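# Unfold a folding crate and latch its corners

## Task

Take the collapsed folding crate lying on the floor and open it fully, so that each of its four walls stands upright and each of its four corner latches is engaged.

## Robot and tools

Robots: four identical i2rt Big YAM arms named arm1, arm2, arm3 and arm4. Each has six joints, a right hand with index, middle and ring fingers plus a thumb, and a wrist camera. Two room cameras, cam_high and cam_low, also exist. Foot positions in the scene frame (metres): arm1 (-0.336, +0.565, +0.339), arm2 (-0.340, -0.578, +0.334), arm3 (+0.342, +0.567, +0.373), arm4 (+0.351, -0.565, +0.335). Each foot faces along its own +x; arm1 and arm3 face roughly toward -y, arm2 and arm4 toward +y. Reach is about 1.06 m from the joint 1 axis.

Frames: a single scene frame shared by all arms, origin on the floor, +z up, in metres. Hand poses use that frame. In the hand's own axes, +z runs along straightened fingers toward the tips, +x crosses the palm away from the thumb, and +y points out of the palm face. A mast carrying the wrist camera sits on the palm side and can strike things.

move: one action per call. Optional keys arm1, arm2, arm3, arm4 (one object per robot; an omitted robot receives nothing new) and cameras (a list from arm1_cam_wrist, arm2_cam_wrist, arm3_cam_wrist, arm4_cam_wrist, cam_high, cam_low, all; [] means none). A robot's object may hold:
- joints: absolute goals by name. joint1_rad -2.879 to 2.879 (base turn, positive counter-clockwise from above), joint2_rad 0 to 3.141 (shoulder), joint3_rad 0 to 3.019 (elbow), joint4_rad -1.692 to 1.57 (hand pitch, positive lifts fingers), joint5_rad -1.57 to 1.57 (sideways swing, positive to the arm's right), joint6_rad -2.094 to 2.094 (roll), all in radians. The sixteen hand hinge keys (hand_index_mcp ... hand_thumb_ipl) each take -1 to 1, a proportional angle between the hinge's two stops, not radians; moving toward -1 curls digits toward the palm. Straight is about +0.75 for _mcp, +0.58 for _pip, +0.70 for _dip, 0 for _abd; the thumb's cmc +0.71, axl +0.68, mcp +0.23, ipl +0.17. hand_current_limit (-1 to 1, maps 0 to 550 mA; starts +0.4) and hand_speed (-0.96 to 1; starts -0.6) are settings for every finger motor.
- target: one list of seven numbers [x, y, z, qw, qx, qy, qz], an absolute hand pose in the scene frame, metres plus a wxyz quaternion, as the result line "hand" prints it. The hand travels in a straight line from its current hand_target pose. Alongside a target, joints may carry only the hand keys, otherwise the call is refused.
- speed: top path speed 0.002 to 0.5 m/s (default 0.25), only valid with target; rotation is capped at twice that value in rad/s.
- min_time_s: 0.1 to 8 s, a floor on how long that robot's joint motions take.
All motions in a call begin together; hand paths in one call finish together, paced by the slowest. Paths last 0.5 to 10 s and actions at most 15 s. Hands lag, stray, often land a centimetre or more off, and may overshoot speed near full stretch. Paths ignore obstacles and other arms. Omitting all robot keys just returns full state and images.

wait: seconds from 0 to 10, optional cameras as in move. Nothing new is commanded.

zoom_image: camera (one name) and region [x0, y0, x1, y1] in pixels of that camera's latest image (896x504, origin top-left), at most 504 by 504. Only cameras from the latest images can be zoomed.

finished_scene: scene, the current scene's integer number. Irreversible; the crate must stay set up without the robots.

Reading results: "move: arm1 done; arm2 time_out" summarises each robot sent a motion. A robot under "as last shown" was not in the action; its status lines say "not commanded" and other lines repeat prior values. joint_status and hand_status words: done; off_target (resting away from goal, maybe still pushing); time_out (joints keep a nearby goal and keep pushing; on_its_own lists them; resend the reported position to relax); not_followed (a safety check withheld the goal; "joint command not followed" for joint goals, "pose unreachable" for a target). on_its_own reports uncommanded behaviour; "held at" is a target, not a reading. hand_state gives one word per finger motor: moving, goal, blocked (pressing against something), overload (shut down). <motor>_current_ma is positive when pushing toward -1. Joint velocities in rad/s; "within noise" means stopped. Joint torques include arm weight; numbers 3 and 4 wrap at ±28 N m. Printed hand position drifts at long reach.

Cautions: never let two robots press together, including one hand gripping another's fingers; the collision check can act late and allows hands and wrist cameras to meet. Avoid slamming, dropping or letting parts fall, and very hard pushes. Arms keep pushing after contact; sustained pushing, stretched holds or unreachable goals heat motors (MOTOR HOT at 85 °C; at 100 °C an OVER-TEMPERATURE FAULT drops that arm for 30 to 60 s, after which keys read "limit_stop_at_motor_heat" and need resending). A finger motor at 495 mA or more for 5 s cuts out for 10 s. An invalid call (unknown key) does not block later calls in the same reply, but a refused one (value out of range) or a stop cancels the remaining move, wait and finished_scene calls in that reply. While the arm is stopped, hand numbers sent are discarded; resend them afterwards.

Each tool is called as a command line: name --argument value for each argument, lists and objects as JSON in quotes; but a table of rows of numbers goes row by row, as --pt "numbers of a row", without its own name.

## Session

Scene 1 succeeded. Now scene 2.

move

Scene clock: 0.00 s.
Joint torques (N m): no reading
Heat: arm1: hottest joint2_rad 28 °C; arm2: hottest joint3_rad 30 °C; arm3: hottest joint3_rad 30 °C; arm4: hottest joint2_rad 27 °C.
Joint velocities: within noise
arm1.joint_positions: joint1_rad=+0.329 joint2_rad=+0.638 joint3_rad=+1.454 joint4_rad=-1.320 joint5_rad=+0.037 joint6_rad=+1.084 hand_index_mcp=+0.753 hand_index_abd=+0.000 hand_index_pip=+0.577 hand_index_dip=+0.696 hand_middle_mcp=+0.753 hand_middle_abd=+0.000 hand_middle_pip=+0.577 hand_middle_dip=+0.696 hand_ring_mcp=+0.753 hand_ring_abd=+0.000 hand_ring_pip=+0.577 hand_ring_dip=+0.696 hand_thumb_cmc=+0.714 hand_thumb_axl=+0.677 hand_thumb_mcp=+0.226 hand_thumb_ipl=+0.168 hand_current_limit=+0.400 hand_speed=-0.600
arm1.joint_status: not commanded
arm1.hand_state: goal,goal,goal,goal,goal,goal,goal,goal,goal,goal,goal,goal,goal,goal,goal,goal
arm1.index_mcp_current_ma: 0
arm1.index_abd_current_ma: 0
arm1.index_pip_current_ma: 0
arm1.index_dip_current_ma: 0
arm1.middle_mcp_current_ma: 0
arm1.middle_abd_current_ma: 0
arm1.middle_pip_current_ma: 0
arm1.middle_dip_current_ma: 0
arm1.ring_mcp_current_ma: 0
arm1.ring_abd_current_ma: 0
arm1.ring_pip_current_ma: 0
arm1.ring_dip_current_ma: 0
arm1.thumb_cmc_current_ma: 0
arm1.thumb_axl_current_ma: 0
arm1.thumb_mcp_current_ma: 0
arm1.thumb_ipl_current_ma: 0
arm1.hand_goal_index_mcp: 0.754
arm1.hand_goal_index_abd: 0.000
arm1.hand_goal_index_pip: 0.576
arm1.hand_goal_index_dip: 0.696
arm1.hand_goal_middle_mcp: 0.754
arm1.hand_goal_middle_abd: 0.000
arm1.hand_goal_middle_pip: 0.576
arm1.hand_goal_middle_dip: 0.696
arm1.hand_goal_ring_mcp: 0.754
arm1.hand_goal_ring_abd: 0.000
arm1.hand_goal_ring_pip: 0.576
arm1.hand_goal_ring_dip: 0.696
arm1.hand_goal_thumb_cmc: 0.714
arm1.hand_goal_thumb_axl: 0.678
arm1.hand_goal_thumb_mcp: 0.226
arm1.hand_goal_thumb_ipl: 0.168
arm1.hand: x=-0.3043 y=+0.3068 z=+0.9273 quat_wxyz=(+0.369, +0.820, -0.260, +0.351) (m; scene frame)
arm1.hand_target: x=-0.3060 y=+0.3100 z=+0.9378 quat_wxyz=(+0.376, +0.814, -0.259, +0.359) (m; scene frame)
arm1.hand_status: not commanded
arm2.joint_positions: joint1_rad=+0.643 joint2_rad=+0.616 joint3_rad=+1.332 joint4_rad=-1.246 joint5_rad=-0.006 joint6_rad=+1.092 hand_index_mcp=+0.753 hand_index_abd=+0.000 hand_index_pip=+0.577 hand_index_dip=+0.696 hand_middle_mcp=+0.753 hand_middle_abd=+0.000 hand_middle_pip=+0.577 hand_middle_dip=+0.696 hand_ring_mcp=+0.753 hand_ring_abd=+0.000 hand_ring_pip=+0.577 hand_ring_dip=+0.696 hand_thumb_cmc=+0.714 hand_thumb_axl=+0.677 hand_thumb_mcp=+0.226 hand_thumb_ipl=+0.168 hand_current_limit=+0.400 hand_speed=-0.600
arm2.joint_status: not commanded
arm2.hand_state: goal,goal,goal,goal,goal,goal,goal,goal,goal,goal,goal,goal,goal,goal,goal,goal
arm2.index_mcp_current_ma: 0
arm2.index_abd_current_ma: 0
arm2.index_pip_current_ma: 0
arm2.index_dip_current_ma: 0
arm2.middle_mcp_current_ma: 0
arm2.middle_abd_current_ma: 0
arm2.middle_pip_current_ma: 0
arm2.middle_dip_current_ma: 0
arm2.ring_mcp_current_ma: 0
arm2.ring_abd_current_ma: 0
arm2.ring_pip_current_ma: 0
arm2.ring_dip_current_ma: 0
arm2.thumb_cmc_current_ma: 0
arm2.thumb_axl_current_ma: 0
arm2.thumb_mcp_current_ma: 0
arm2.thumb_ipl_current_ma: 0
arm2.hand_goal_index_mcp: 0.754
arm2.hand_goal_index_abd: 0.000
arm2.hand_goal_index_pip: 0.576
arm2.hand_goal_index_dip: 0.696
arm2.hand_goal_middle_mcp: 0.754
arm2.hand_goal_middle_abd: 0.000
arm2.hand_goal_middle_pip: 0.576
arm2.hand_goal_middle_dip: 0.696
arm2.hand_goal_ring_mcp: 0.754
arm2.hand_goal_ring_abd: 0.000
arm2.hand_goal_ring_pip: 0.576
arm2.hand_goal_ring_dip: 0.696
arm2.hand_goal_thumb_cmc: 0.714
arm2.hand_goal_thumb_axl: 0.678
arm2.hand_goal_thumb_mcp: 0.226
arm2.hand_goal_thumb_ipl: 0.168
arm2.hand: x=-0.3926 y=-0.3057 z=+0.8798 quat_wxyz=(-0.355, +0.253, +0.830, +0.347) (m; scene frame)
arm2.hand_target: x=-0.3913 y=-0.3082 z=+0.8914 quat_wxyz=(-0.363, +0.251, +0.824, +0.355) (m; scene frame)
arm2.hand_status: not commanded
arm3.joint_positions: joint1_rad=+0.653 joint2_rad=+0.632 joint3_rad=+1.398 joint4_rad=-1.277 joint5_rad=-0.079 joint6_rad=+1.194 hand_index_mcp=+0.753 hand_index_abd=+0.000 hand_index_pip=+0.577 hand_index_dip=+0.696 hand_middle_mcp=+0.753 hand_middle_abd=+0.000 hand_middle_pip=+0.577 hand_middle_dip=+0.696 hand_ring_mcp=+0.753 hand_ring_abd=+0.000 hand_ring_pip=+0.577 hand_ring_dip=+0.696 hand_thumb_cmc=+0.714 hand_thumb_axl=+0.677 hand_thumb_mcp=+0.226 hand_thumb_ipl=+0.168 hand_current_limit=+0.400 hand_speed=-0.600
arm3.joint_status: not commanded
arm3.hand_state: goal,goal,goal,goal,goal,goal,goal,goal,goal,goal,goal,goal,goal,goal,goal,goal
arm3.index_mcp_current_ma: 0
arm3.index_abd_current_ma: 0
arm3.index_pip_current_ma: 0
arm3.index_dip_current_ma: 0
arm3.middle_mcp_current_ma: 0
arm3.middle_abd_current_ma: 0
arm3.middle_pip_current_ma: 0
arm3.middle_dip_current_ma: 0
arm3.ring_mcp_current_ma: 0
arm3.ring_abd_current_ma: 0
arm3.ring_pip_current_ma: 0
arm3.ring_dip_current_ma: 0
arm3.thumb_cmc_current_ma: 0
arm3.thumb_axl_current_ma: 0
arm3.thumb_mcp_current_ma: 0
arm3.thumb_ipl_current_ma: 0
arm3.hand_goal_index_mcp: 0.754
arm3.hand_goal_index_abd: 0.000
arm3.hand_goal_index_pip: 0.576
arm3.hand_goal_index_dip: 0.696
arm3.hand_goal_middle_mcp: 0.754
arm3.hand_goal_middle_abd: 0.000
arm3.hand_goal_middle_pip: 0.576
arm3.hand_goal_middle_dip: 0.696
arm3.hand_goal_ring_mcp: 0.754
arm3.hand_goal_ring_abd: 0.000
arm3.hand_goal_ring_pip: 0.576
arm3.hand_goal_ring_dip: 0.696
arm3.hand_goal_thumb_cmc: 0.714
arm3.hand_goal_thumb_axl: 0.678
arm3.hand_goal_thumb_mcp: 0.226
arm3.hand_goal_thumb_ipl: 0.168
arm3.hand: x=+0.4083 y=+0.3128 z=+0.9343 quat_wxyz=(+0.307, +0.820, -0.260, +0.408) (m; scene frame)
arm3.hand_target: x=+0.4069 y=+0.3152 z=+0.9486 quat_wxyz=(+0.316, +0.812, -0.257, +0.418) (m; scene frame)
arm3.hand_status: not commanded
arm4.joint_positions: joint1_rad=-0.456 joint2_rad=+0.621 joint3_rad=+1.375 joint4_rad=-1.285 joint5_rad=+0.080 joint6_rad=+1.136 hand_index_mcp=+0.753 hand_index_abd=+0.000 hand_index_pip=+0.577 hand_index_dip=+0.696 hand_middle_mcp=+0.753 hand_middle_abd=+0.000 hand_middle_pip=+0.577 hand_middle_dip=+0.696 hand_ring_mcp=+0.753 hand_ring_abd=+0.000 hand_ring_pip=+0.577 hand_ring_dip=+0.696 hand_thumb_cmc=+0.714 hand_thumb_axl=+0.677 hand_thumb_mcp=+0.226 hand_thumb_ipl=+0.168 hand_current_limit=+0.400 hand_speed=-0.600
arm4.joint_status: not commanded
arm4.hand_state: goal,goal,goal,goal,goal,goal,goal,goal,goal,goal,goal,goal,goal,goal,goal,goal
arm4.index_mcp_current_ma: 0
arm4.index_abd_current_ma: 0
arm4.index_pip_current_ma: 0
arm4.index_dip_current_ma: 0
arm4.middle_mcp_current_ma: 0
arm4.middle_abd_current_ma: 0
arm4.middle_pip_current_ma: 0
arm4.middle_dip_current_ma: 0
arm4.ring_mcp_current_ma: 0
arm4.ring_abd_current_ma: 0
arm4.ring_pip_current_ma: 0
arm4.ring_dip_current_ma: 0
arm4.thumb_cmc_current_ma: 0
arm4.thumb_axl_current_ma: 0
arm4.thumb_mcp_current_ma: 0
arm4.thumb_ipl_current_ma: 0
arm4.hand_goal_index_mcp: 0.754
arm4.hand_goal_index_abd: 0.000
arm4.hand_goal_index_pip: 0.576
arm4.hand_goal_index_dip: 0.696
arm4.hand_goal_middle_mcp: 0.754
arm4.hand_goal_middle_abd: 0.000
arm4.hand_goal_middle_pip: 0.576
arm4.hand_goal_middle_dip: 0.696
arm4.hand_goal_ring_mcp: 0.754
arm4.hand_goal_ring_abd: 0.000
arm4.hand_goal_ring_pip: 0.576
arm4.hand_goal_ring_dip: 0.696
arm4.hand_goal_thumb_cmc: 0.714
arm4.hand_goal_thumb_axl: 0.678
arm4.hand_goal_thumb_mcp: 0.226
arm4.hand_goal_thumb_ipl: 0.168
arm4.hand: x=+0.5197 y=-0.3649 z=+0.8961 quat_wxyz=(-0.162, +0.591, +0.633, +0.473) (m; scene frame)
arm4.hand_target: x=+0.5188 y=-0.3675 z=+0.9093 quat_wxyz=(-0.168, +0.586, +0.627, +0.485) (m; scene frame)
arm4.hand_status: not commanded
pictures: arm1_cam_wrist, arm2_cam_wrist, arm3_cam_wrist, arm4_cam_wrist, cam_high, cam_low

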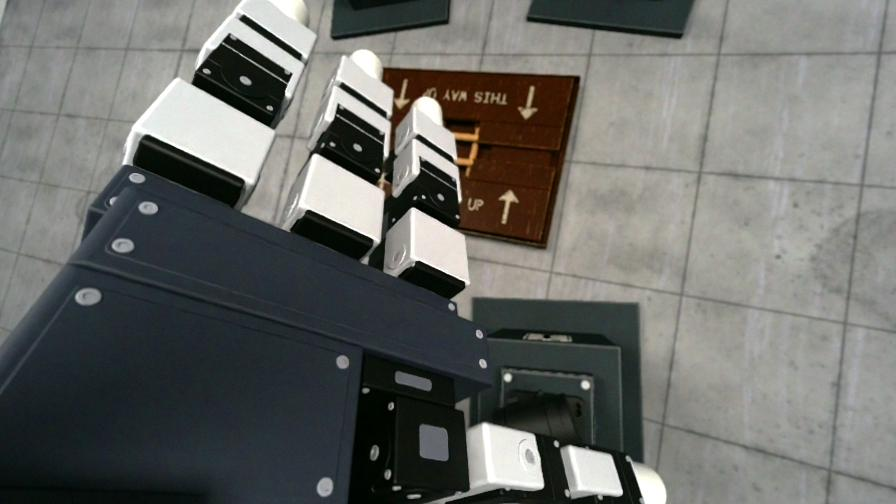

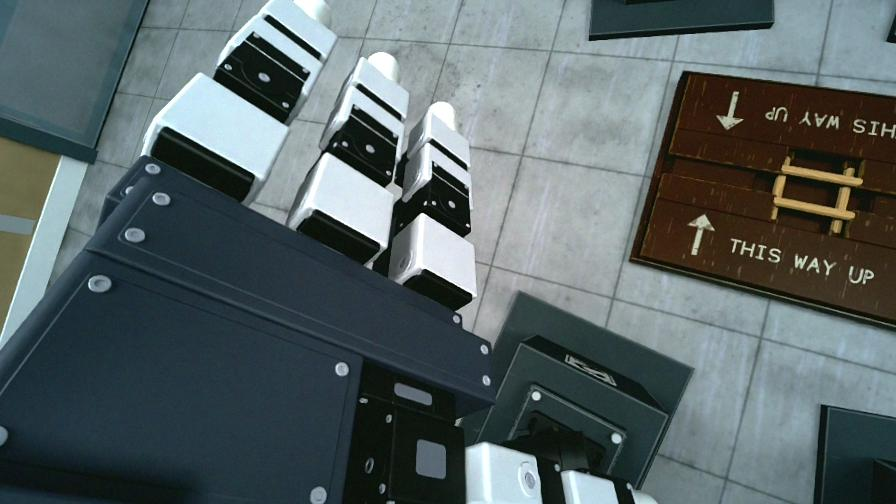

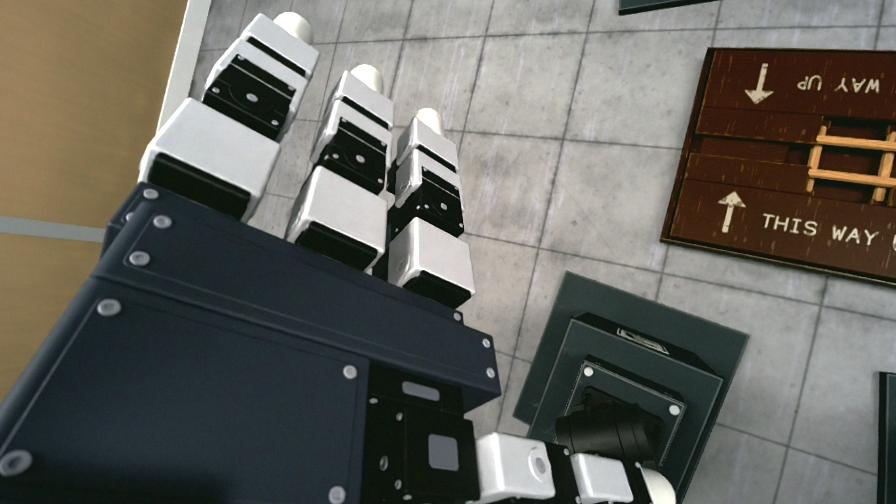

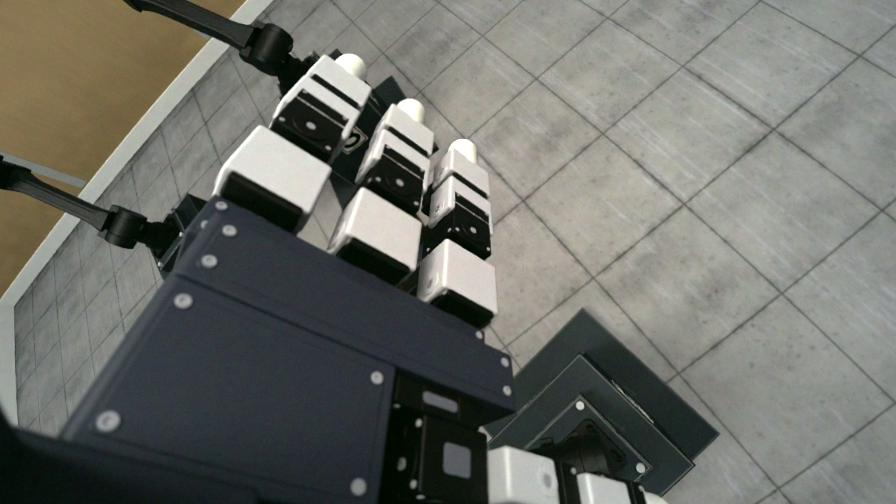

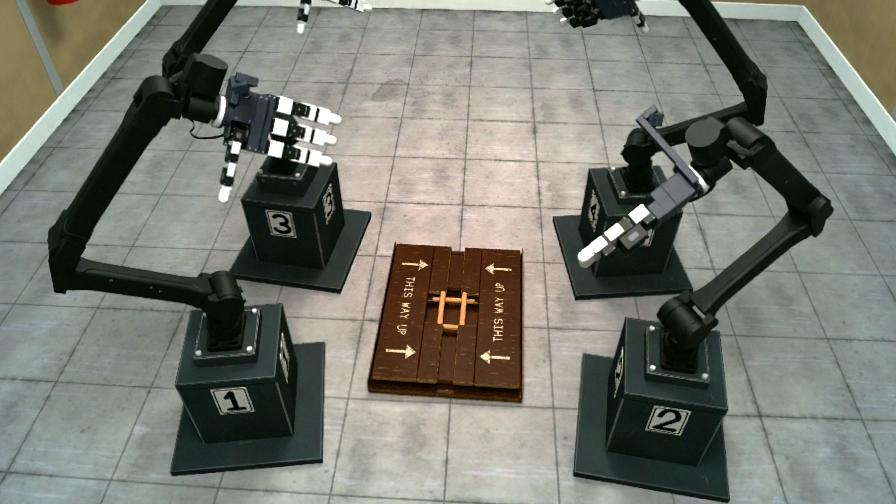

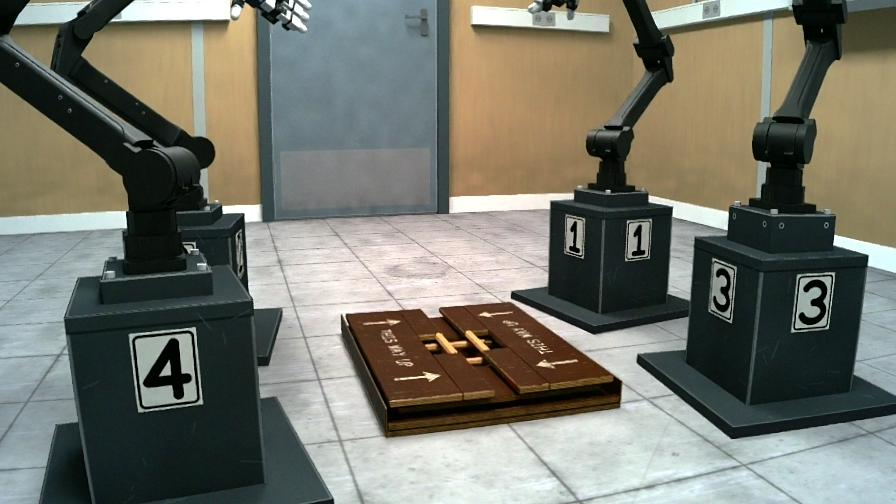

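zoom_image --camera "cam_high" --region '[360, 235, 530, 410]'

zoom_image --camera "cam_low" --region '[330, 290, 630, 450]'

Scaled by 2.880.

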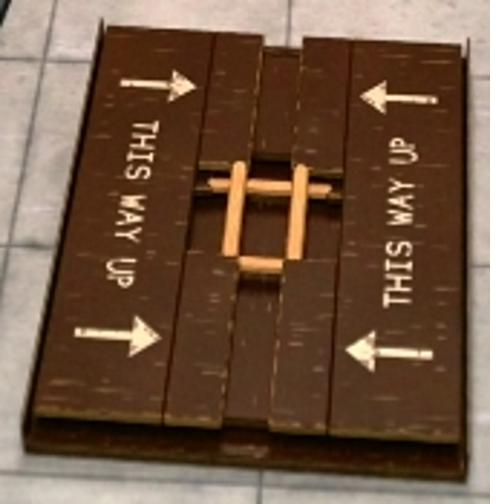

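Scaled by 1.680.

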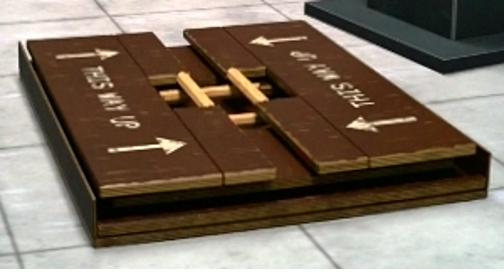

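move --arm4 '{"target": [0.066, -0.02, 0.45, 0, 0.0297, 0.9996, 0], "speed": 0.4, "joints": {"hand_current_limit": 0.75, "hand_index_mcp": -0.55, "hand_index_pip": -0.3, "hand_index_dip": -0.7, "hand_thumb_cmc": -0.5, "hand_middle_dip": 0.044, "hand_ring_dip": 0.044}}' --arm1 '{"target": [0.02, 0.47, 0.48, 0.7068, 0.7068, -0.021, -0.021], "speed": 0.4, "joints": {"hand_current_limit": 0.75, "hand_ring_mcp": -0.36, "hand_ring_pip": -0.62, "hand_ring_dip": -0.49}}' --cameras '["cam_high", "arm4_cam_wrist", "cam_low"]'

Scene clock: 80.50 s.
Joint torques (N m): arm1=[1.26 -12.1 5.81 -0.38 1.14 0.02] | arm2=[-2.32 0.85 10.78 2.14 0.11 -0.16] | arm3=[1.85 2.43 10.69 2.28 -0.07 -0.09] | arm4=[0.09 -18.84 11.23 -0.34 0.08 -0.06]
Heat: arm1: hottest joint3_rad 38 °C; arm2: hottest joint3_rad 36 °C; arm3: hottest joint3_rad 36 °C; arm4: hottest joint3_rad 31 °C.
move: arm1 off_target; arm4 off_target
Joint velocities: within noise
arm1.joint_positions: joint1_rad=+1.646 joint2_rad=+1.874 joint3_rad=+0.808 joint4_rad=-1.064 joint5_rad=+1.440 joint6_rad=+2.085 hand_index_mcp=+0.761 hand_index_abd=+0.001 hand_index_pip=+0.577 hand_index_dip=+0.696 hand_middle_mcp=+0.763 hand_middle_abd=+0.001 hand_middle_pip=+0.577 hand_middle_dip=+0.696 hand_ring_mcp=-0.355 hand_ring_abd=+0.001 hand_ring_pip=-0.620 hand_ring_dip=-0.488 hand_thumb_cmc=+0.721 hand_thumb_axl=+0.677 hand_thumb_mcp=+0.226 hand_thumb_ipl=+0.168 hand_current_limit=+0.750 hand_speed=-0.600
arm1.joint_status: all done
arm1.hand_state: goal,goal,goal,goal,goal,goal,goal,goal,goal,goal,goal,goal,goal,goal,goal,goal
arm1.index_mcp_current_ma: 1
arm1.index_abd_current_ma: 0
arm1.index_pip_current_ma: 0
arm1.index_dip_current_ma: 0
arm1.middle_mcp_current_ma: 2
arm1.middle_abd_current_ma: 0
arm1.middle_pip_current_ma: 0
arm1.middle_dip_current_ma: 0
arm1.ring_mcp_current_ma: 1
arm1.ring_abd_current_ma: 0
arm1.ring_pip_current_ma: 0
arm1.ring_dip_current_ma: 0
arm1.thumb_cmc_current_ma: 1
arm1.thumb_axl_current_ma: 0
arm1.thumb_mcp_current_ma: 0
arm1.thumb_ipl_current_ma: 0
arm1.hand_goal_index_mcp: 0.754
arm1.hand_goal_index_abd: 0.000
arm1.hand_goal_index_pip: 0.576
arm1.hand_goal_index_dip: 0.696
arm1.hand_goal_middle_mcp: 0.754
arm1.hand_goal_middle_abd: 0.000
arm1.hand_goal_middle_pip: 0.576
arm1.hand_goal_middle_dip: 0.696
arm1.hand_goal_ring_mcp: -0.360
arm1.hand_goal_ring_abd: 0.000
arm1.hand_goal_ring_pip: -0.620
arm1.hand_goal_ring_dip: -0.490
arm1.hand_goal_thumb_cmc: 0.714
arm1.hand_goal_thumb_axl: 0.678
arm1.hand_goal_thumb_mcp: 0.226
arm1.hand_goal_thumb_ipl: 0.168
arm1.hand: x=+0.0117 y=+0.4643 z=+0.4814 quat_wxyz=(+0.665, +0.741, +0.080, +0.042) (m; scene frame)
arm1.hand_target: x=+0.0199 y=+0.4691 z=+0.4800 quat_wxyz=(+0.665, +0.741, +0.075, +0.054) (m; scene frame)
arm1.hand_status: off_target (0.010 m and 15.0 deg from the pose sent, 0.576 m and 66.0 deg at the start; a joint's target at an end of its range on 47 of 100 steps)
arm2, arm3: as last shown
arm2.joint_positions: joint1_rad=+0.643 joint2_rad=+0.616 joint3_rad=+1.332 joint4_rad=-1.246 joint5_rad=-0.006 joint6_rad=+1.092 hand_index_mcp=+0.755 hand_index_abd=+0.000 hand_index_pip=+0.577 hand_index_dip=+0.696 hand_middle_mcp=+0.755 hand_middle_abd=+0.000 hand_middle_pip=+0.577 hand_middle_dip=+0.696 hand_ring_mcp=+0.755 hand_ring_abd=+0.000 hand_ring_pip=+0.577 hand_ring_dip=+0.696 hand_thumb_cmc=+0.715 hand_thumb_axl=+0.677 hand_thumb_mcp=+0.226 hand_thumb_ipl=+0.168 hand_current_limit=+0.400 hand_speed=-0.600
arm3.joint_positions: joint1_rad=+0.653 joint2_rad=+0.632 joint3_rad=+1.398 joint4_rad=-1.277 joint5_rad=-0.079 joint6_rad=+1.194 hand_index_mcp=+0.754 hand_index_abd=+0.001 hand_index_pip=+0.577 hand_index_dip=+0.696 hand_middle_mcp=+0.754 hand_middle_abd=+0.001 hand_middle_pip=+0.577 hand_middle_dip=+0.696 hand_ring_mcp=+0.754 hand_ring_abd=+0.001 hand_ring_pip=+0.577 hand_ring_dip=+0.696 hand_thumb_cmc=+0.714 hand_thumb_axl=+0.677 hand_thumb_mcp=+0.226 hand_thumb_ipl=+0.168 hand_current_limit=+0.400 hand_speed=-0.600
arm4.joint_positions: joint1_rad=+0.455 joint2_rad=+1.846 joint3_rad=+1.491 joint4_rad=-1.258 joint5_rad=-0.005 joint6_rad=+0.662 hand_index_mcp=-0.537 hand_index_abd=+0.001 hand_index_pip=-0.297 hand_index_dip=-0.698 hand_middle_mcp=+0.755 hand_middle_abd=+0.001 hand_middle_pip=+0.577 hand_middle_dip=+0.047 hand_ring_mcp=+0.755 hand_ring_abd=+0.001 hand_ring_pip=+0.577 hand_ring_dip=+0.048 hand_thumb_cmc=-0.499 hand_thumb_axl=+0.677 hand_thumb_mcp=+0.223 hand_thumb_ipl=+0.168 hand_current_limit=+0.750 hand_speed=-0.600
arm4.joint_status: all done
arm4.hand_state: goal,goal,goal,goal,goal,goal,goal,goal,goal,goal,goal,goal,goal,goal,goal,goal
arm4.index_mcp_current_ma: 5
arm4.index_abd_current_ma: 0
arm4.index_pip_current_ma: 0
arm4.index_dip_current_ma: 0
arm4.middle_mcp_current_ma: 0
arm4.middle_abd_current_ma: 0
arm4.middle_pip_current_ma: 0
arm4.middle_dip_current_ma: 0
arm4.ring_mcp_current_ma: 0
arm4.ring_abd_current_ma: 0
arm4.ring_pip_current_ma: 0
arm4.ring_dip_current_ma: 0
arm4.thumb_cmc_current_ma: 0
arm4.thumb_axl_current_ma: 0
arm4.thumb_mcp_current_ma: 0
arm4.thumb_ipl_current_ma: 0
arm4.hand_goal_index_mcp: -0.550
arm4.hand_goal_index_abd: 0.000
arm4.hand_goal_index_pip: -0.300
arm4.hand_goal_index_dip: -0.700
arm4.hand_goal_middle_mcp: 0.754
arm4.hand_goal_middle_abd: 0.000
arm4.hand_goal_middle_pip: 0.576
arm4.hand_goal_middle_dip: 0.044
arm4.hand_goal_ring_mcp: 0.754
arm4.hand_goal_ring_abd: 0.000
arm4.hand_goal_ring_pip: 0.576
arm4.hand_goal_ring_dip: 0.044
arm4.hand_goal_thumb_cmc: -0.500
arm4.hand_goal_thumb_axl: 0.678
arm4.hand_goal_thumb_mcp: 0.226
arm4.hand_goal_thumb_ipl: 0.168
arm4.hand: x=+0.0809 y=-0.0348 z=+0.4274 quat_wxyz=(+0.015, +0.038, +0.999, -0.018) (m; scene frame)
arm4.hand_target: x=+0.0666 y=-0.0211 z=+0.4504 quat_wxyz=(+0.000, +0.030, +1.000, +0.001) (m; scene frame)
arm4.hand_status: off_target (0.031 m and 2.8 deg from the pose sent, 0.724 m and 98.9 deg at the start)
pictures: arm4_cam_wrist, cam_high, cam_low

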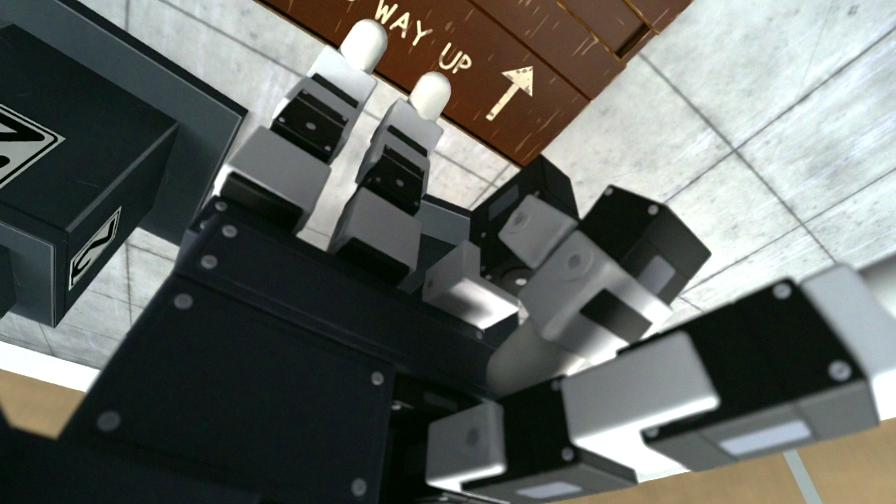

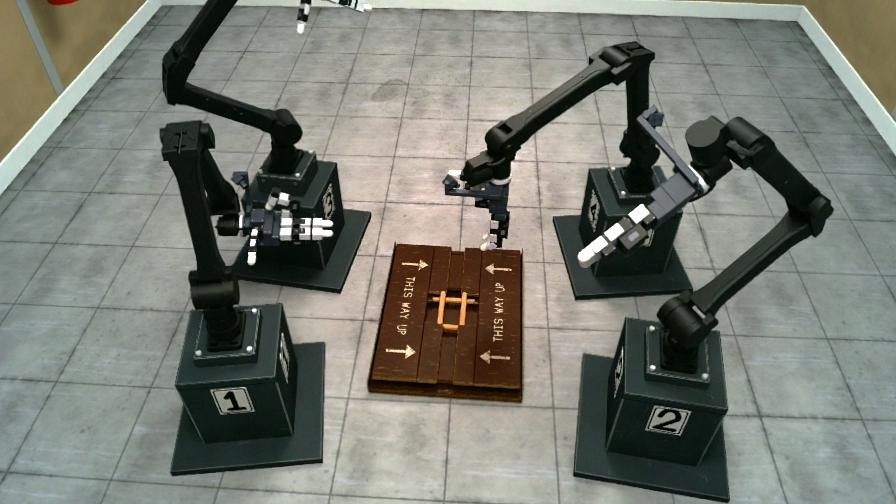

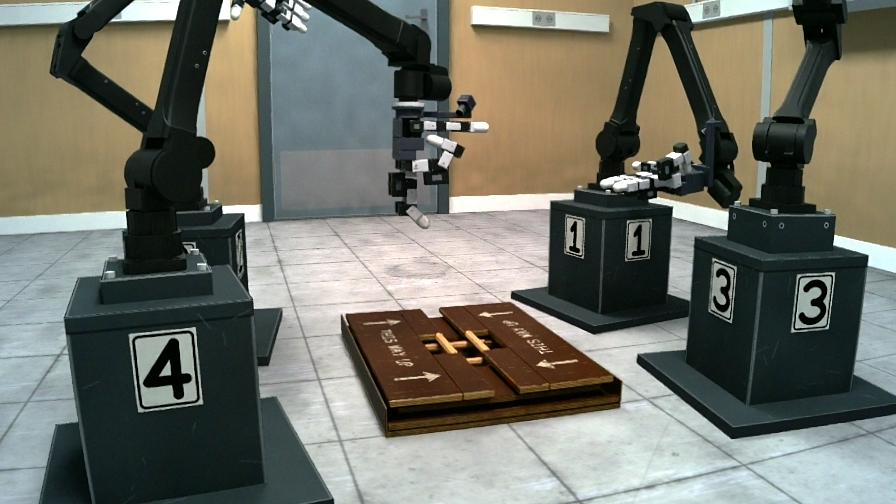

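move --arm4 '{"target": [0.055, 0.02, 0.26, 0, 0.0297, 0.9996, 0], "speed": 0.2}' --arm1 '{"joints": {"joint4_rad": 1.5, "joint5_rad": 1.5, "joint6_rad": 0.213}, "min_time_s": 3}' --cameras '["cam_high", "arm4_cam_wrist", "cam_low"]'

zoom_image --camera "cam_high" --region '[390, 190, 530, 350]'

Scene clock: 91.67 s.
Joint torques (N m): arm1=[1.26 -14.27 7.27 1.39 -0.31 -0.23] | arm2=[-2.32 0.85 10.78 2.13 0.11 -0.15] | arm3=[1.79 2.55 10.7 2.26 -0.08 -0.09] | arm4=[-0.91 -22.07 8.02 0.66 0.11 -0.09]
Heat: arm1: hottest joint3_rad 37 °C; arm2: hottest joint3_rad 37 °C; arm3: hottest joint3_rad 37 °C; arm4: hottest joint3_rad 32 °C.
move: arm1 done; arm4 off_target
Joint velocities: within noise
arm1.joint_positions: joint1_rad=+1.646 joint2_rad=+1.874 joint3_rad=+0.808 joint4_rad=+1.487 joint5_rad=+1.495 joint6_rad=+0.221 hand_index_mcp=+0.761 hand_index_abd=+0.001 hand_index_pip=+0.577 hand_index_dip=+0.696 hand_middle_mcp=+0.763 hand_middle_abd=+0.001 hand_middle_pip=+0.577 hand_middle_dip=+0.696 hand_ring_mcp=-0.357 hand_ring_abd=+0.001 hand_ring_pip=-0.620 hand_ring_dip=-0.488 hand_thumb_cmc=+0.721 hand_thumb_axl=+0.677 hand_thumb_mcp=+0.226 hand_thumb_ipl=+0.168 hand_current_limit=+0.750 hand_speed=-0.600
arm1.joint_status: all done
arm1.hand_state: goal,goal,goal,goal,goal,goal,goal,goal,goal,goal,goal,goal,goal,goal,goal,goal
arm1.index_mcp_current_ma: 1
arm1.index_abd_current_ma: 0
arm1.index_pip_current_ma: 0
arm1.index_dip_current_ma: 0
arm1.middle_mcp_current_ma: 2
arm1.middle_abd_current_ma: 0
arm1.middle_pip_current_ma: 0
arm1.middle_dip_current_ma: 0
arm1.ring_mcp_current_ma: 0
arm1.ring_abd_current_ma: 0
arm1.ring_pip_current_ma: 0
arm1.ring_dip_current_ma: 0
arm1.thumb_cmc_current_ma: 1
arm1.thumb_axl_current_ma: 0
arm1.thumb_mcp_current_ma: 0
arm1.thumb_ipl_current_ma: 0
arm1.hand_goal_index_mcp: 0.754
arm1.hand_goal_index_abd: 0.000
arm1.hand_goal_index_pip: 0.576
arm1.hand_goal_index_dip: 0.696
arm1.hand_goal_middle_mcp: 0.754
arm1.hand_goal_middle_abd: 0.000
arm1.hand_goal_middle_pip: 0.576
arm1.hand_goal_middle_dip: 0.696
arm1.hand_goal_ring_mcp: -0.360
arm1.hand_goal_ring_abd: 0.000
arm1.hand_goal_ring_pip: -0.620
arm1.hand_goal_ring_dip: -0.490
arm1.hand_goal_thumb_cmc: 0.714
arm1.hand_goal_thumb_axl: 0.678
arm1.hand_goal_thumb_mcp: 0.226
arm1.hand_goal_thumb_ipl: 0.168
arm1.hand: x=+0.0892 y=+0.4876 z=+0.5680 quat_wxyz=(+0.638, +0.686, -0.117, +0.330) (m; scene frame)
arm1.hand_target: x=+0.0953 y=+0.4925 z=+0.5678 quat_wxyz=(+0.635, +0.686, -0.121, +0.335) (m; scene frame)
arm1.hand_status: not commanded
arm2, arm3: as last shown
arm4.joint_positions: joint1_rad=+0.449 joint2_rad=+2.177 joint3_rad=+1.491 joint4_rad=-0.932 joint5_rad=-0.005 joint6_rad=+0.642 hand_index_mcp=-0.537 hand_index_abd=+0.001 hand_index_pip=-0.297 hand_index_dip=-0.698 hand_middle_mcp=+0.755 hand_middle_abd=+0.001 hand_middle_pip=+0.577 hand_middle_dip=+0.047 hand_ring_mcp=+0.755 hand_ring_abd=+0.001 hand_ring_pip=+0.577 hand_ring_dip=+0.048 hand_thumb_cmc=-0.499 hand_thumb_axl=+0.677 hand_thumb_mcp=+0.223 hand_thumb_ipl=+0.168 hand_current_limit=+0.750 hand_speed=-0.600
arm4.joint_status: not commanded
arm4.hand_state: goal,goal,goal,goal,goal,goal,goal,goal,goal,goal,goal,goal,goal,goal,goal,goal
arm4.index_mcp_current_ma: 5
arm4.index_abd_current_ma: 0
arm4.index_pip_current_ma: 0
arm4.index_dip_current_ma: 0
arm4.middle_mcp_current_ma: 0
arm4.middle_abd_current_ma: 0
arm4.middle_pip_current_ma: 0
arm4.middle_dip_current_ma: 0
arm4.ring_mcp_current_ma: 0
arm4.ring_abd_current_ma: 0
arm4.ring_pip_current_ma: 0
arm4.ring_dip_current_ma: 0
arm4.thumb_cmc_current_ma: 0
arm4.thumb_axl_current_ma: 0
arm4.thumb_mcp_current_ma: 0
arm4.thumb_ipl_current_ma: 0
arm4.hand_goal_index_mcp: -0.550
arm4.hand_goal_index_abd: 0.000
arm4.hand_goal_index_pip: -0.300
arm4.hand_goal_index_dip: -0.700
arm4.hand_goal_middle_mcp: 0.754
arm4.hand_goal_middle_abd: 0.000
arm4.hand_goal_middle_pip: 0.576
arm4.hand_goal_middle_dip: 0.044
arm4.hand_goal_ring_mcp: 0.754
arm4.hand_goal_ring_abd: 0.000
arm4.hand_goal_ring_pip: 0.576
arm4.hand_goal_ring_dip: 0.044
arm4.hand_goal_thumb_cmc: -0.500
arm4.hand_goal_thumb_axl: 0.678
arm4.hand_goal_thumb_mcp: 0.226
arm4.hand_goal_thumb_ipl: 0.168
arm4.hand: x=+0.0618 y=+0.0006 z=+0.2447 quat_wxyz=(+0.016, +0.030, +0.999, -0.020) (m; scene frame)
arm4.hand_target: x=+0.0554 y=+0.0195 z=+0.2608 quat_wxyz=(+0.000, +0.030, +1.000, +0.000) (m; scene frame)
arm4.hand_status: off_target (0.026 m and 2.9 deg from the pose sent, 0.178 m and 2.8 deg at the start)
pictures: arm4_cam_wrist, cam_high, cam_low

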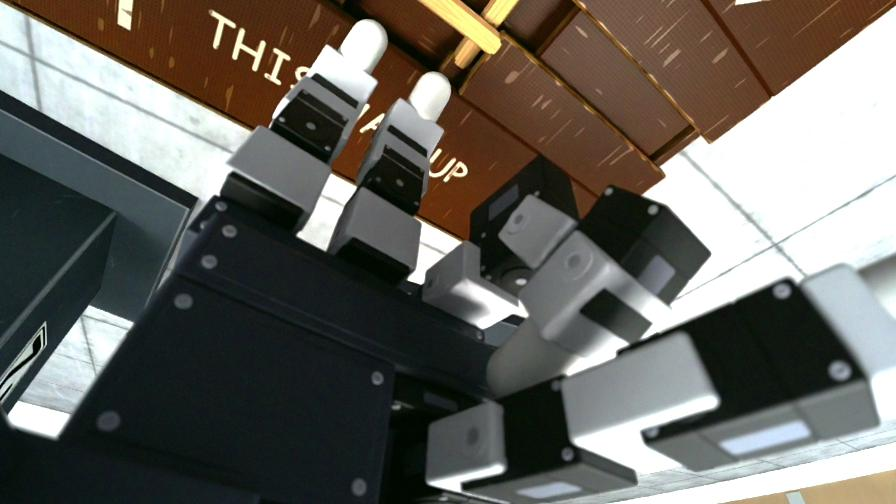

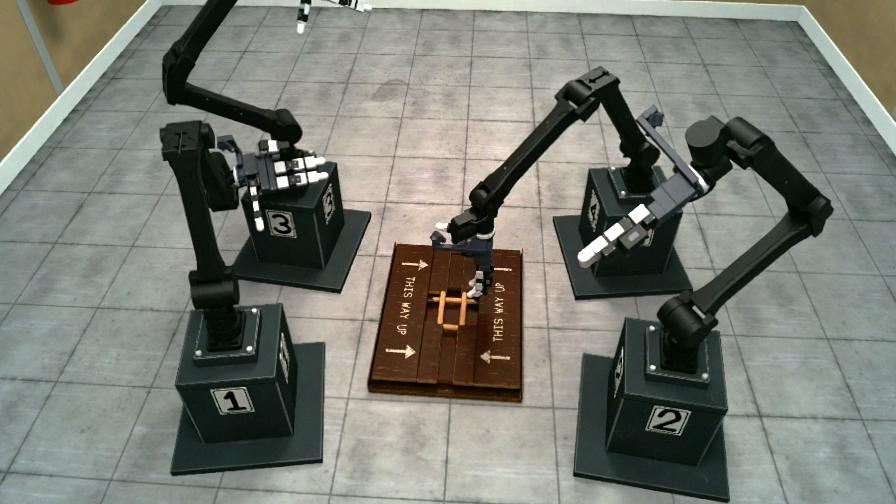

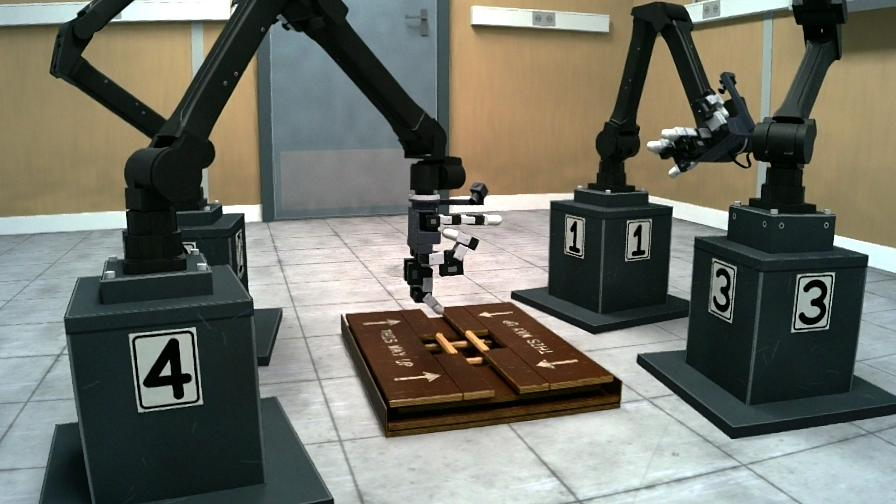

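Scaled by 3.150.

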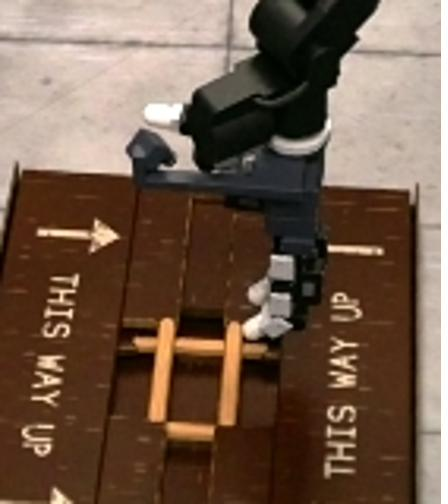

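move --arm4 '{"target": [0.045, 0.12, 0.235, 0, 0.0297, 0.9996, 0], "speed": 0.2, "joints": {"hand_middle_dip": 0.41, "hand_ring_dip": 0.41}}' --arm1 '{"joints": {"joint2_rad": 2.428, "joint3_rad": 0.646, "joint5_rad": 1.559}, "min_time_s": 3}' --cameras '["cam_high", "arm4_cam_wrist", "cam_low"]'

zoom_image --camera "cam_high" --region '[400, 230, 510, 350]'

zoom_image --camera "cam_low" --region '[380, 270, 530, 400]'

Scene clock: 121.03 s.
Joint torques (N m): arm1=[1.26 -13.63 -1.14 1.62 0.47 -0.17] | arm2=[-2.32 0.79 10.78 2.14 0.1 -0.16] | arm3=[1.85 2.49 10.71 2.28 -0.07 -0.08] | arm4=[-0.44 -24.12 10.37 -0.35 0.11 -0.09]
Heat: arm1: hottest joint3_rad 35 °C; arm2: hottest joint3_rad 37 °C; arm3: hottest joint3_rad 38 °C; arm4: hottest joint2_rad 32 °C.
move: arm1 done; arm4 off_target
Joint velocities: within noise
arm1.joint_positions: joint1_rad=+1.646 joint2_rad=+2.412 joint3_rad=+0.654 joint4_rad=+1.487 joint5_rad=+1.554 joint6_rad=+0.220 hand_index_mcp=+0.761 hand_index_abd=+0.001 hand_index_pip=+0.577 hand_index_dip=+0.696 hand_middle_mcp=+0.763 hand_middle_abd=+0.001 hand_middle_pip=+0.577 hand_middle_dip=+0.696 hand_ring_mcp=-0.357 hand_ring_abd=+0.001 hand_ring_pip=-0.620 hand_ring_dip=-0.488 hand_thumb_cmc=+0.721 hand_thumb_axl=+0.677 hand_thumb_mcp=+0.226 hand_thumb_ipl=+0.168 hand_current_limit=+0.750 hand_speed=-0.600
arm1.joint_status: all done
joint sent to its limit — arm1.joint5_rad, upper limit.
arm1.hand_state: goal,goal,goal,goal,goal,goal,goal,goal,goal,goal,goal,goal,goal,goal,goal,goal
arm1.index_mcp_current_ma: 1
arm1.index_abd_current_ma: 0
arm1.index_pip_current_ma: 0
arm1.index_dip_current_ma: 0
arm1.middle_mcp_current_ma: 2
arm1.middle_abd_current_ma: 0
arm1.middle_pip_current_ma: 0
arm1.middle_dip_current_ma: 0
arm1.ring_mcp_current_ma: 0
arm1.ring_abd_current_ma: 0
arm1.ring_pip_current_ma: 0
arm1.ring_dip_current_ma: 0
arm1.thumb_cmc_current_ma: 1
arm1.thumb_axl_current_ma: 0
arm1.thumb_mcp_current_ma: 0
arm1.thumb_ipl_current_ma: 0
arm1.hand_goal_index_mcp: 0.754
arm1.hand_goal_index_abd: 0.000
arm1.hand_goal_index_pip: 0.576
arm1.hand_goal_index_dip: 0.696
arm1.hand_goal_middle_mcp: 0.754
arm1.hand_goal_middle_abd: 0.000
arm1.hand_goal_middle_pip: 0.576
arm1.hand_goal_middle_dip: 0.696
arm1.hand_goal_ring_mcp: -0.360
arm1.hand_goal_ring_abd: 0.000
arm1.hand_goal_ring_pip: -0.620
arm1.hand_goal_ring_dip: -0.490
arm1.hand_goal_thumb_cmc: 0.714
arm1.hand_goal_thumb_axl: 0.678
arm1.hand_goal_thumb_mcp: 0.226
arm1.hand_goal_thumb_ipl: 0.168
arm1.hand: x=+0.0302 y=+0.4751 z=+0.3628 quat_wxyz=(+0.702, +0.700, +0.107, +0.074) (m; scene frame)
arm1.hand_target: x=+0.0259 y=+0.4768 z=+0.3589 quat_wxyz=(+0.703, +0.699, +0.115, +0.069) (m; scene frame)
arm1.hand_status: not commanded
arm2, arm3: as last shown
arm4.joint_positions: joint1_rad=+0.374 joint2_rad=+2.409 joint3_rad=+1.867 joint4_rad=-1.062 joint5_rad=-0.006 joint6_rad=+0.575 hand_index_mcp=-0.537 hand_index_abd=+0.001 hand_index_pip=-0.297 hand_index_dip=-0.698 hand_middle_mcp=+0.754 hand_middle_abd=+0.001 hand_middle_pip=+0.577 hand_middle_dip=+0.407 hand_ring_mcp=+0.754 hand_ring_abd=+0.001 hand_ring_pip=+0.577 hand_ring_dip=+0.407 hand_thumb_cmc=-0.499 hand_thumb_axl=+0.677 hand_thumb_mcp=+0.223 hand_thumb_ipl=+0.168 hand_current_limit=+0.750 hand_speed=-0.600
arm4.joint_status: all done
arm4.hand_state: goal,goal,goal,goal,goal,goal,goal,goal,goal,goal,goal,goal,goal,goal,goal,goal
arm4.index_mcp_current_ma: 5
arm4.index_abd_current_ma: 0
arm4.index_pip_current_ma: 0
arm4.index_dip_current_ma: 0
arm4.middle_mcp_current_ma: 0
arm4.middle_abd_current_ma: 0
arm4.middle_pip_current_ma: 0
arm4.middle_dip_current_ma: 0
arm4.ring_mcp_current_ma: 0
arm4.ring_abd_current_ma: 0
arm4.ring_pip_current_ma: 0
arm4.ring_dip_current_ma: 0
arm4.thumb_cmc_current_ma: 0
arm4.thumb_axl_current_ma: 0
arm4.thumb_mcp_current_ma: 0
arm4.thumb_ipl_current_ma: 0
arm4.hand_goal_index_mcp: -0.550
arm4.hand_goal_index_abd: 0.000
arm4.hand_goal_index_pip: -0.300
arm4.hand_goal_index_dip: -0.700
arm4.hand_goal_middle_mcp: 0.754
arm4.hand_goal_middle_abd: 0.000
arm4.hand_goal_middle_pip: 0.576
arm4.hand_goal_middle_dip: 0.410
arm4.hand_goal_ring_mcp: 0.754
arm4.hand_goal_ring_abd: 0.000
arm4.hand_goal_ring_pip: 0.576
arm4.hand_goal_ring_dip: 0.410
arm4.hand_goal_thumb_cmc: -0.500
arm4.hand_goal_thumb_axl: 0.678
arm4.hand_goal_thumb_mcp: 0.226
arm4.hand_goal_thumb_ipl: 0.168
arm4.hand: x=+0.0555 y=+0.1018 z=+0.2201 quat_wxyz=(+0.010, +0.034, +0.999, -0.015) (m; scene frame)
arm4.hand_target: x=+0.0455 y=+0.1190 z=+0.2356 quat_wxyz=(+0.000, +0.030, +1.000, +0.000) (m; scene frame)
arm4.hand_status: off_target (0.026 m and 2.1 deg from the pose sent, 0.121 m and 2.9 deg at the start)
pictures: arm4_cam_wrist, cam_high, cam_low

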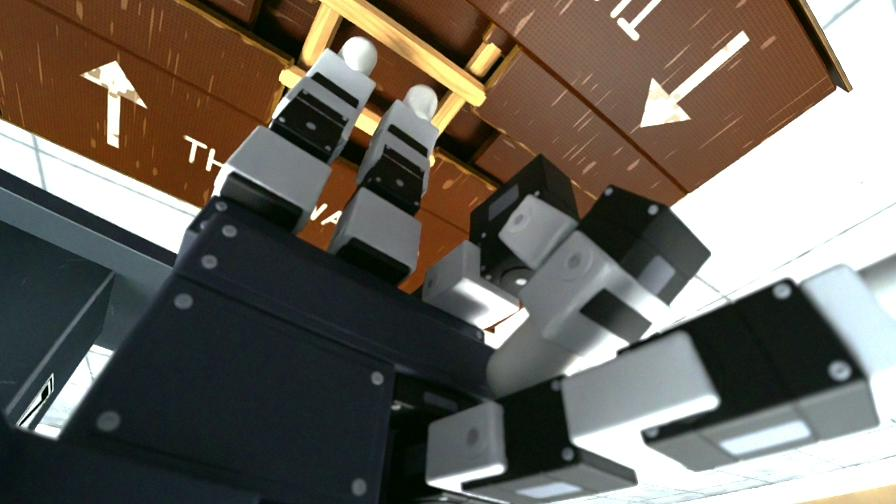

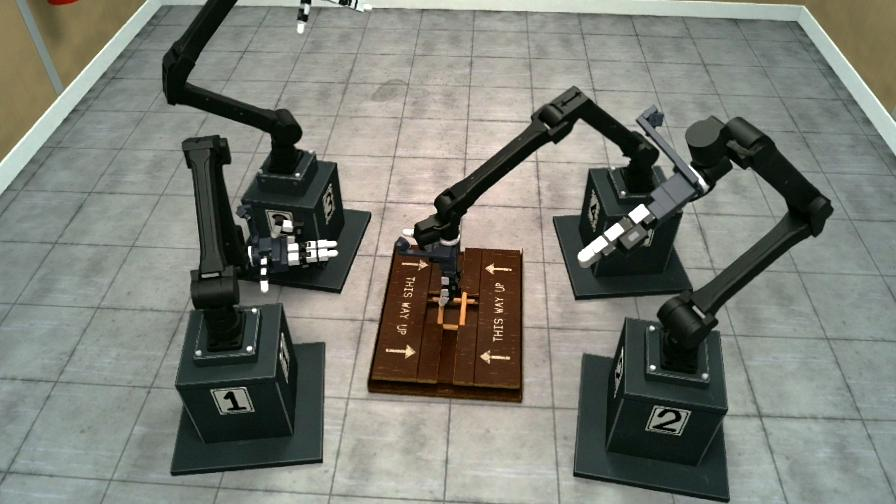

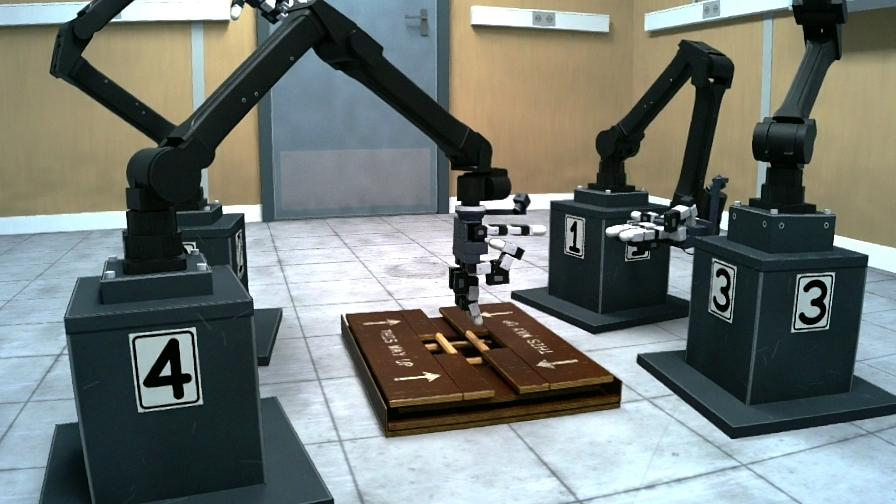

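Scaled by 4.200.

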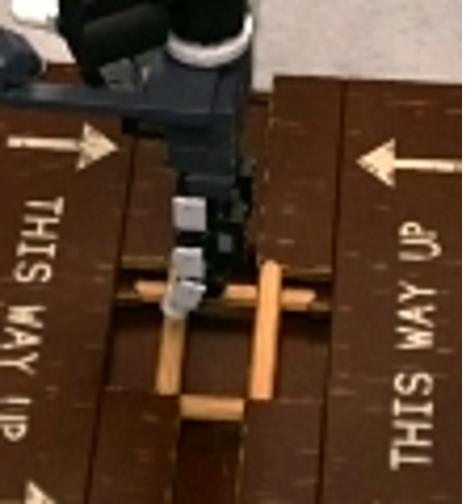

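Scaled by 3.360.

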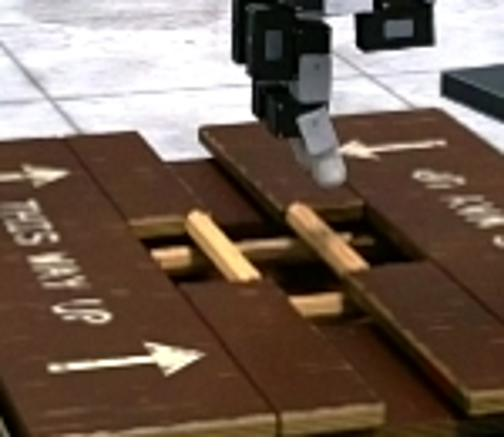

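move --arm4 '{"target": [0.048, 0.121, 0.188, 0, 0.0297, 0.9996, 0], "speed": 0.12}' --cameras '["cam_high", "arm4_cam_wrist", "cam_low"]'

zoom_image --camera "arm4_cam_wrist" --region '[240, 0, 560, 200]'

zoom_image --camera "cam_low" --region '[380, 270, 530, 400]'

Scene clock: 146.13 s.
Joint torques (N m): arm1=[1.2 -13.68 -1.14 1.61 0.48 -0.15] | arm2=[-2.37 0.85 10.78 2.13 0.1 -0.15] | arm3=[1.79 2.37 10.7 2.26 -0.07 -0.09] | arm4=[-0.85 -23.59 9.74 0.92 0.29 -0.09]
Heat: arm1: hottest joint2_rad 32 °C; arm2: hottest joint3_rad 38 °C; arm3: hottest joint3_rad 38 °C; arm4: hottest joint2_rad 36 °C.
move: arm4 off_target
Joint velocities: within noise
arm1, arm2, arm3: as last shown
arm4.joint_positions: joint1_rad=+0.374 joint2_rad=+2.472 joint3_rad=+1.871 joint4_rad=-1.020 joint5_rad=-0.010 joint6_rad=+0.571 hand_index_mcp=-0.537 hand_index_abd=+0.001 hand_index_pip=-0.297 hand_index_dip=-0.698 hand_middle_mcp=+0.754 hand_middle_abd=+0.001 hand_middle_pip=+0.577 hand_middle_dip=+0.407 hand_ring_mcp=+0.759 hand_ring_abd=+0.015 hand_ring_pip=+0.576 hand_ring_dip=+0.406 hand_thumb_cmc=-0.499 hand_thumb_axl=+0.677 hand_thumb_mcp=+0.222 hand_thumb_ipl=+0.168 hand_current_limit=+0.750 hand_speed=-0.600
arm4.joint_status: not commanded
arm4.hand_state: goal,goal,goal,goal,goal,goal,goal,goal,goal,goal,goal,goal,goal,goal,goal,goal
arm4.index_mcp_current_ma: 5
arm4.index_abd_current_ma: 0
arm4.index_pip_current_ma: 0
arm4.index_dip_current_ma: 0
arm4.middle_mcp_current_ma: 0
arm4.middle_abd_current_ma: 0
arm4.middle_pip_current_ma: 0
arm4.middle_dip_current_ma: 0
arm4.ring_mcp_current_ma: 1
arm4.ring_abd_current_ma: 4
arm4.ring_pip_current_ma: 0
arm4.ring_dip_current_ma: 0
arm4.thumb_cmc_current_ma: 0
arm4.thumb_axl_current_ma: 0
arm4.thumb_mcp_current_ma: -1
arm4.thumb_ipl_current_ma: 0
arm4.hand_goal_index_mcp: -0.550
arm4.hand_goal_index_abd: 0.000
arm4.hand_goal_index_pip: -0.300
arm4.hand_goal_index_dip: -0.700
arm4.hand_goal_middle_mcp: 0.754
arm4.hand_goal_middle_abd: 0.000
arm4.hand_goal_middle_pip: 0.576
arm4.hand_goal_middle_dip: 0.410
arm4.hand_goal_ring_mcp: 0.754
arm4.hand_goal_ring_abd: 0.000
arm4.hand_goal_ring_pip: 0.576
arm4.hand_goal_ring_dip: 0.410
arm4.hand_goal_thumb_cmc: -0.500
arm4.hand_goal_thumb_axl: 0.678
arm4.hand_goal_thumb_mcp: 0.226
arm4.hand_goal_thumb_ipl: 0.168
arm4.hand: x=+0.0567 y=+0.0983 z=+0.1798 quat_wxyz=(+0.012, +0.032, +0.999, -0.023) (m; scene frame)
arm4.hand_target: x=+0.0486 y=+0.1198 z=+0.1889 quat_wxyz=(+0.000, +0.030, +1.000, +0.000) (m; scene frame)
arm4.hand_status: off_target (0.026 m and 3.0 deg from the pose sent, 0.038 m and 2.1 deg at the start)
pictures: arm4_cam_wrist, cam_high, cam_low

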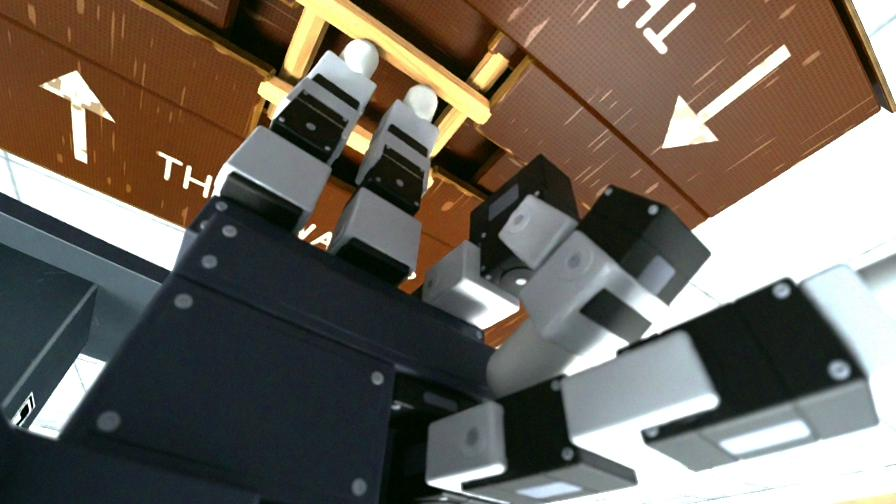

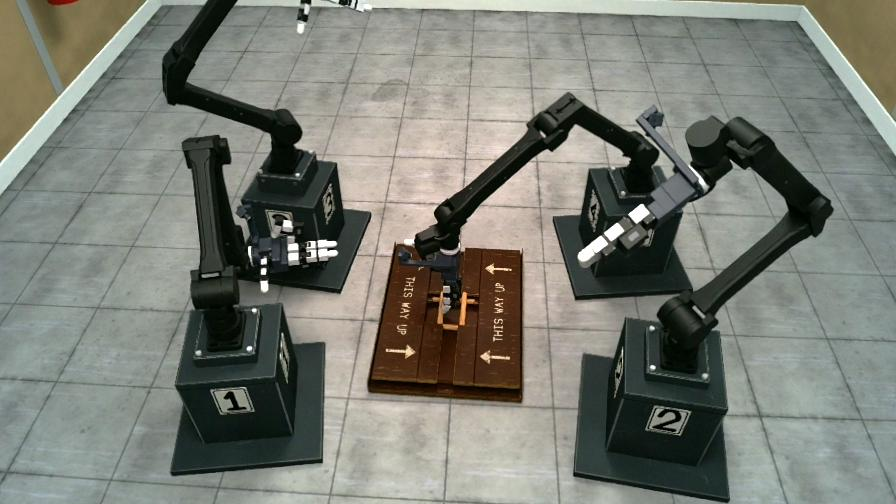

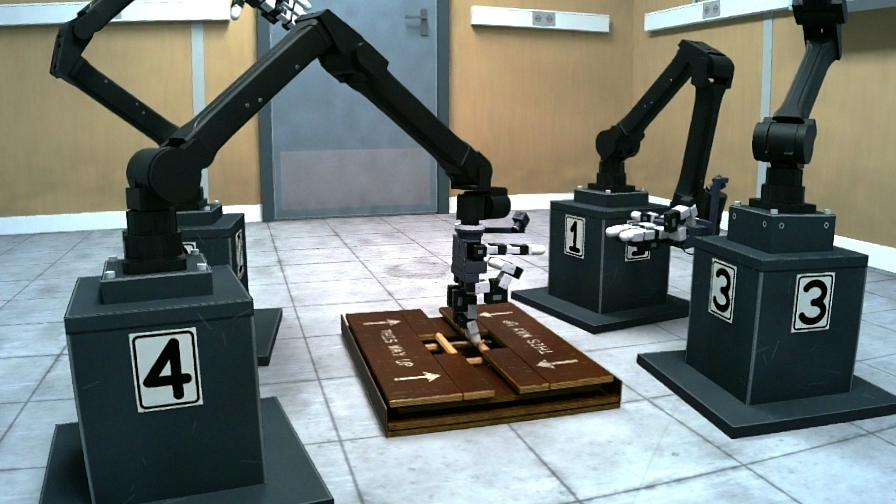

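Scaled by 1.575.

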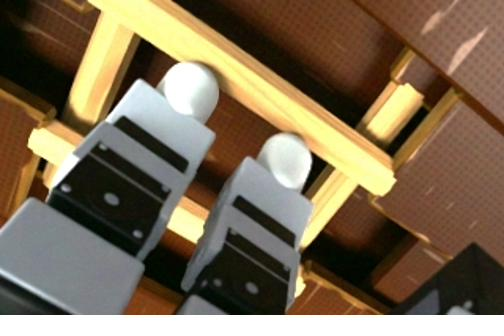

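Scaled by 3.360.

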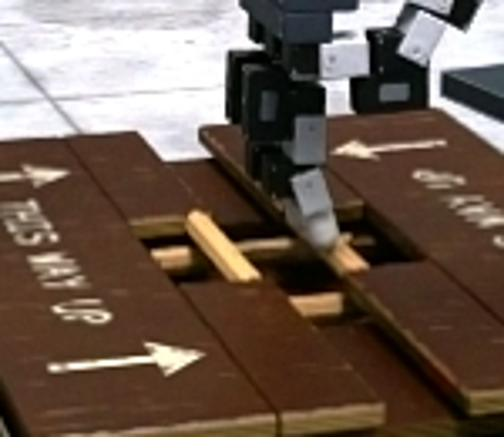

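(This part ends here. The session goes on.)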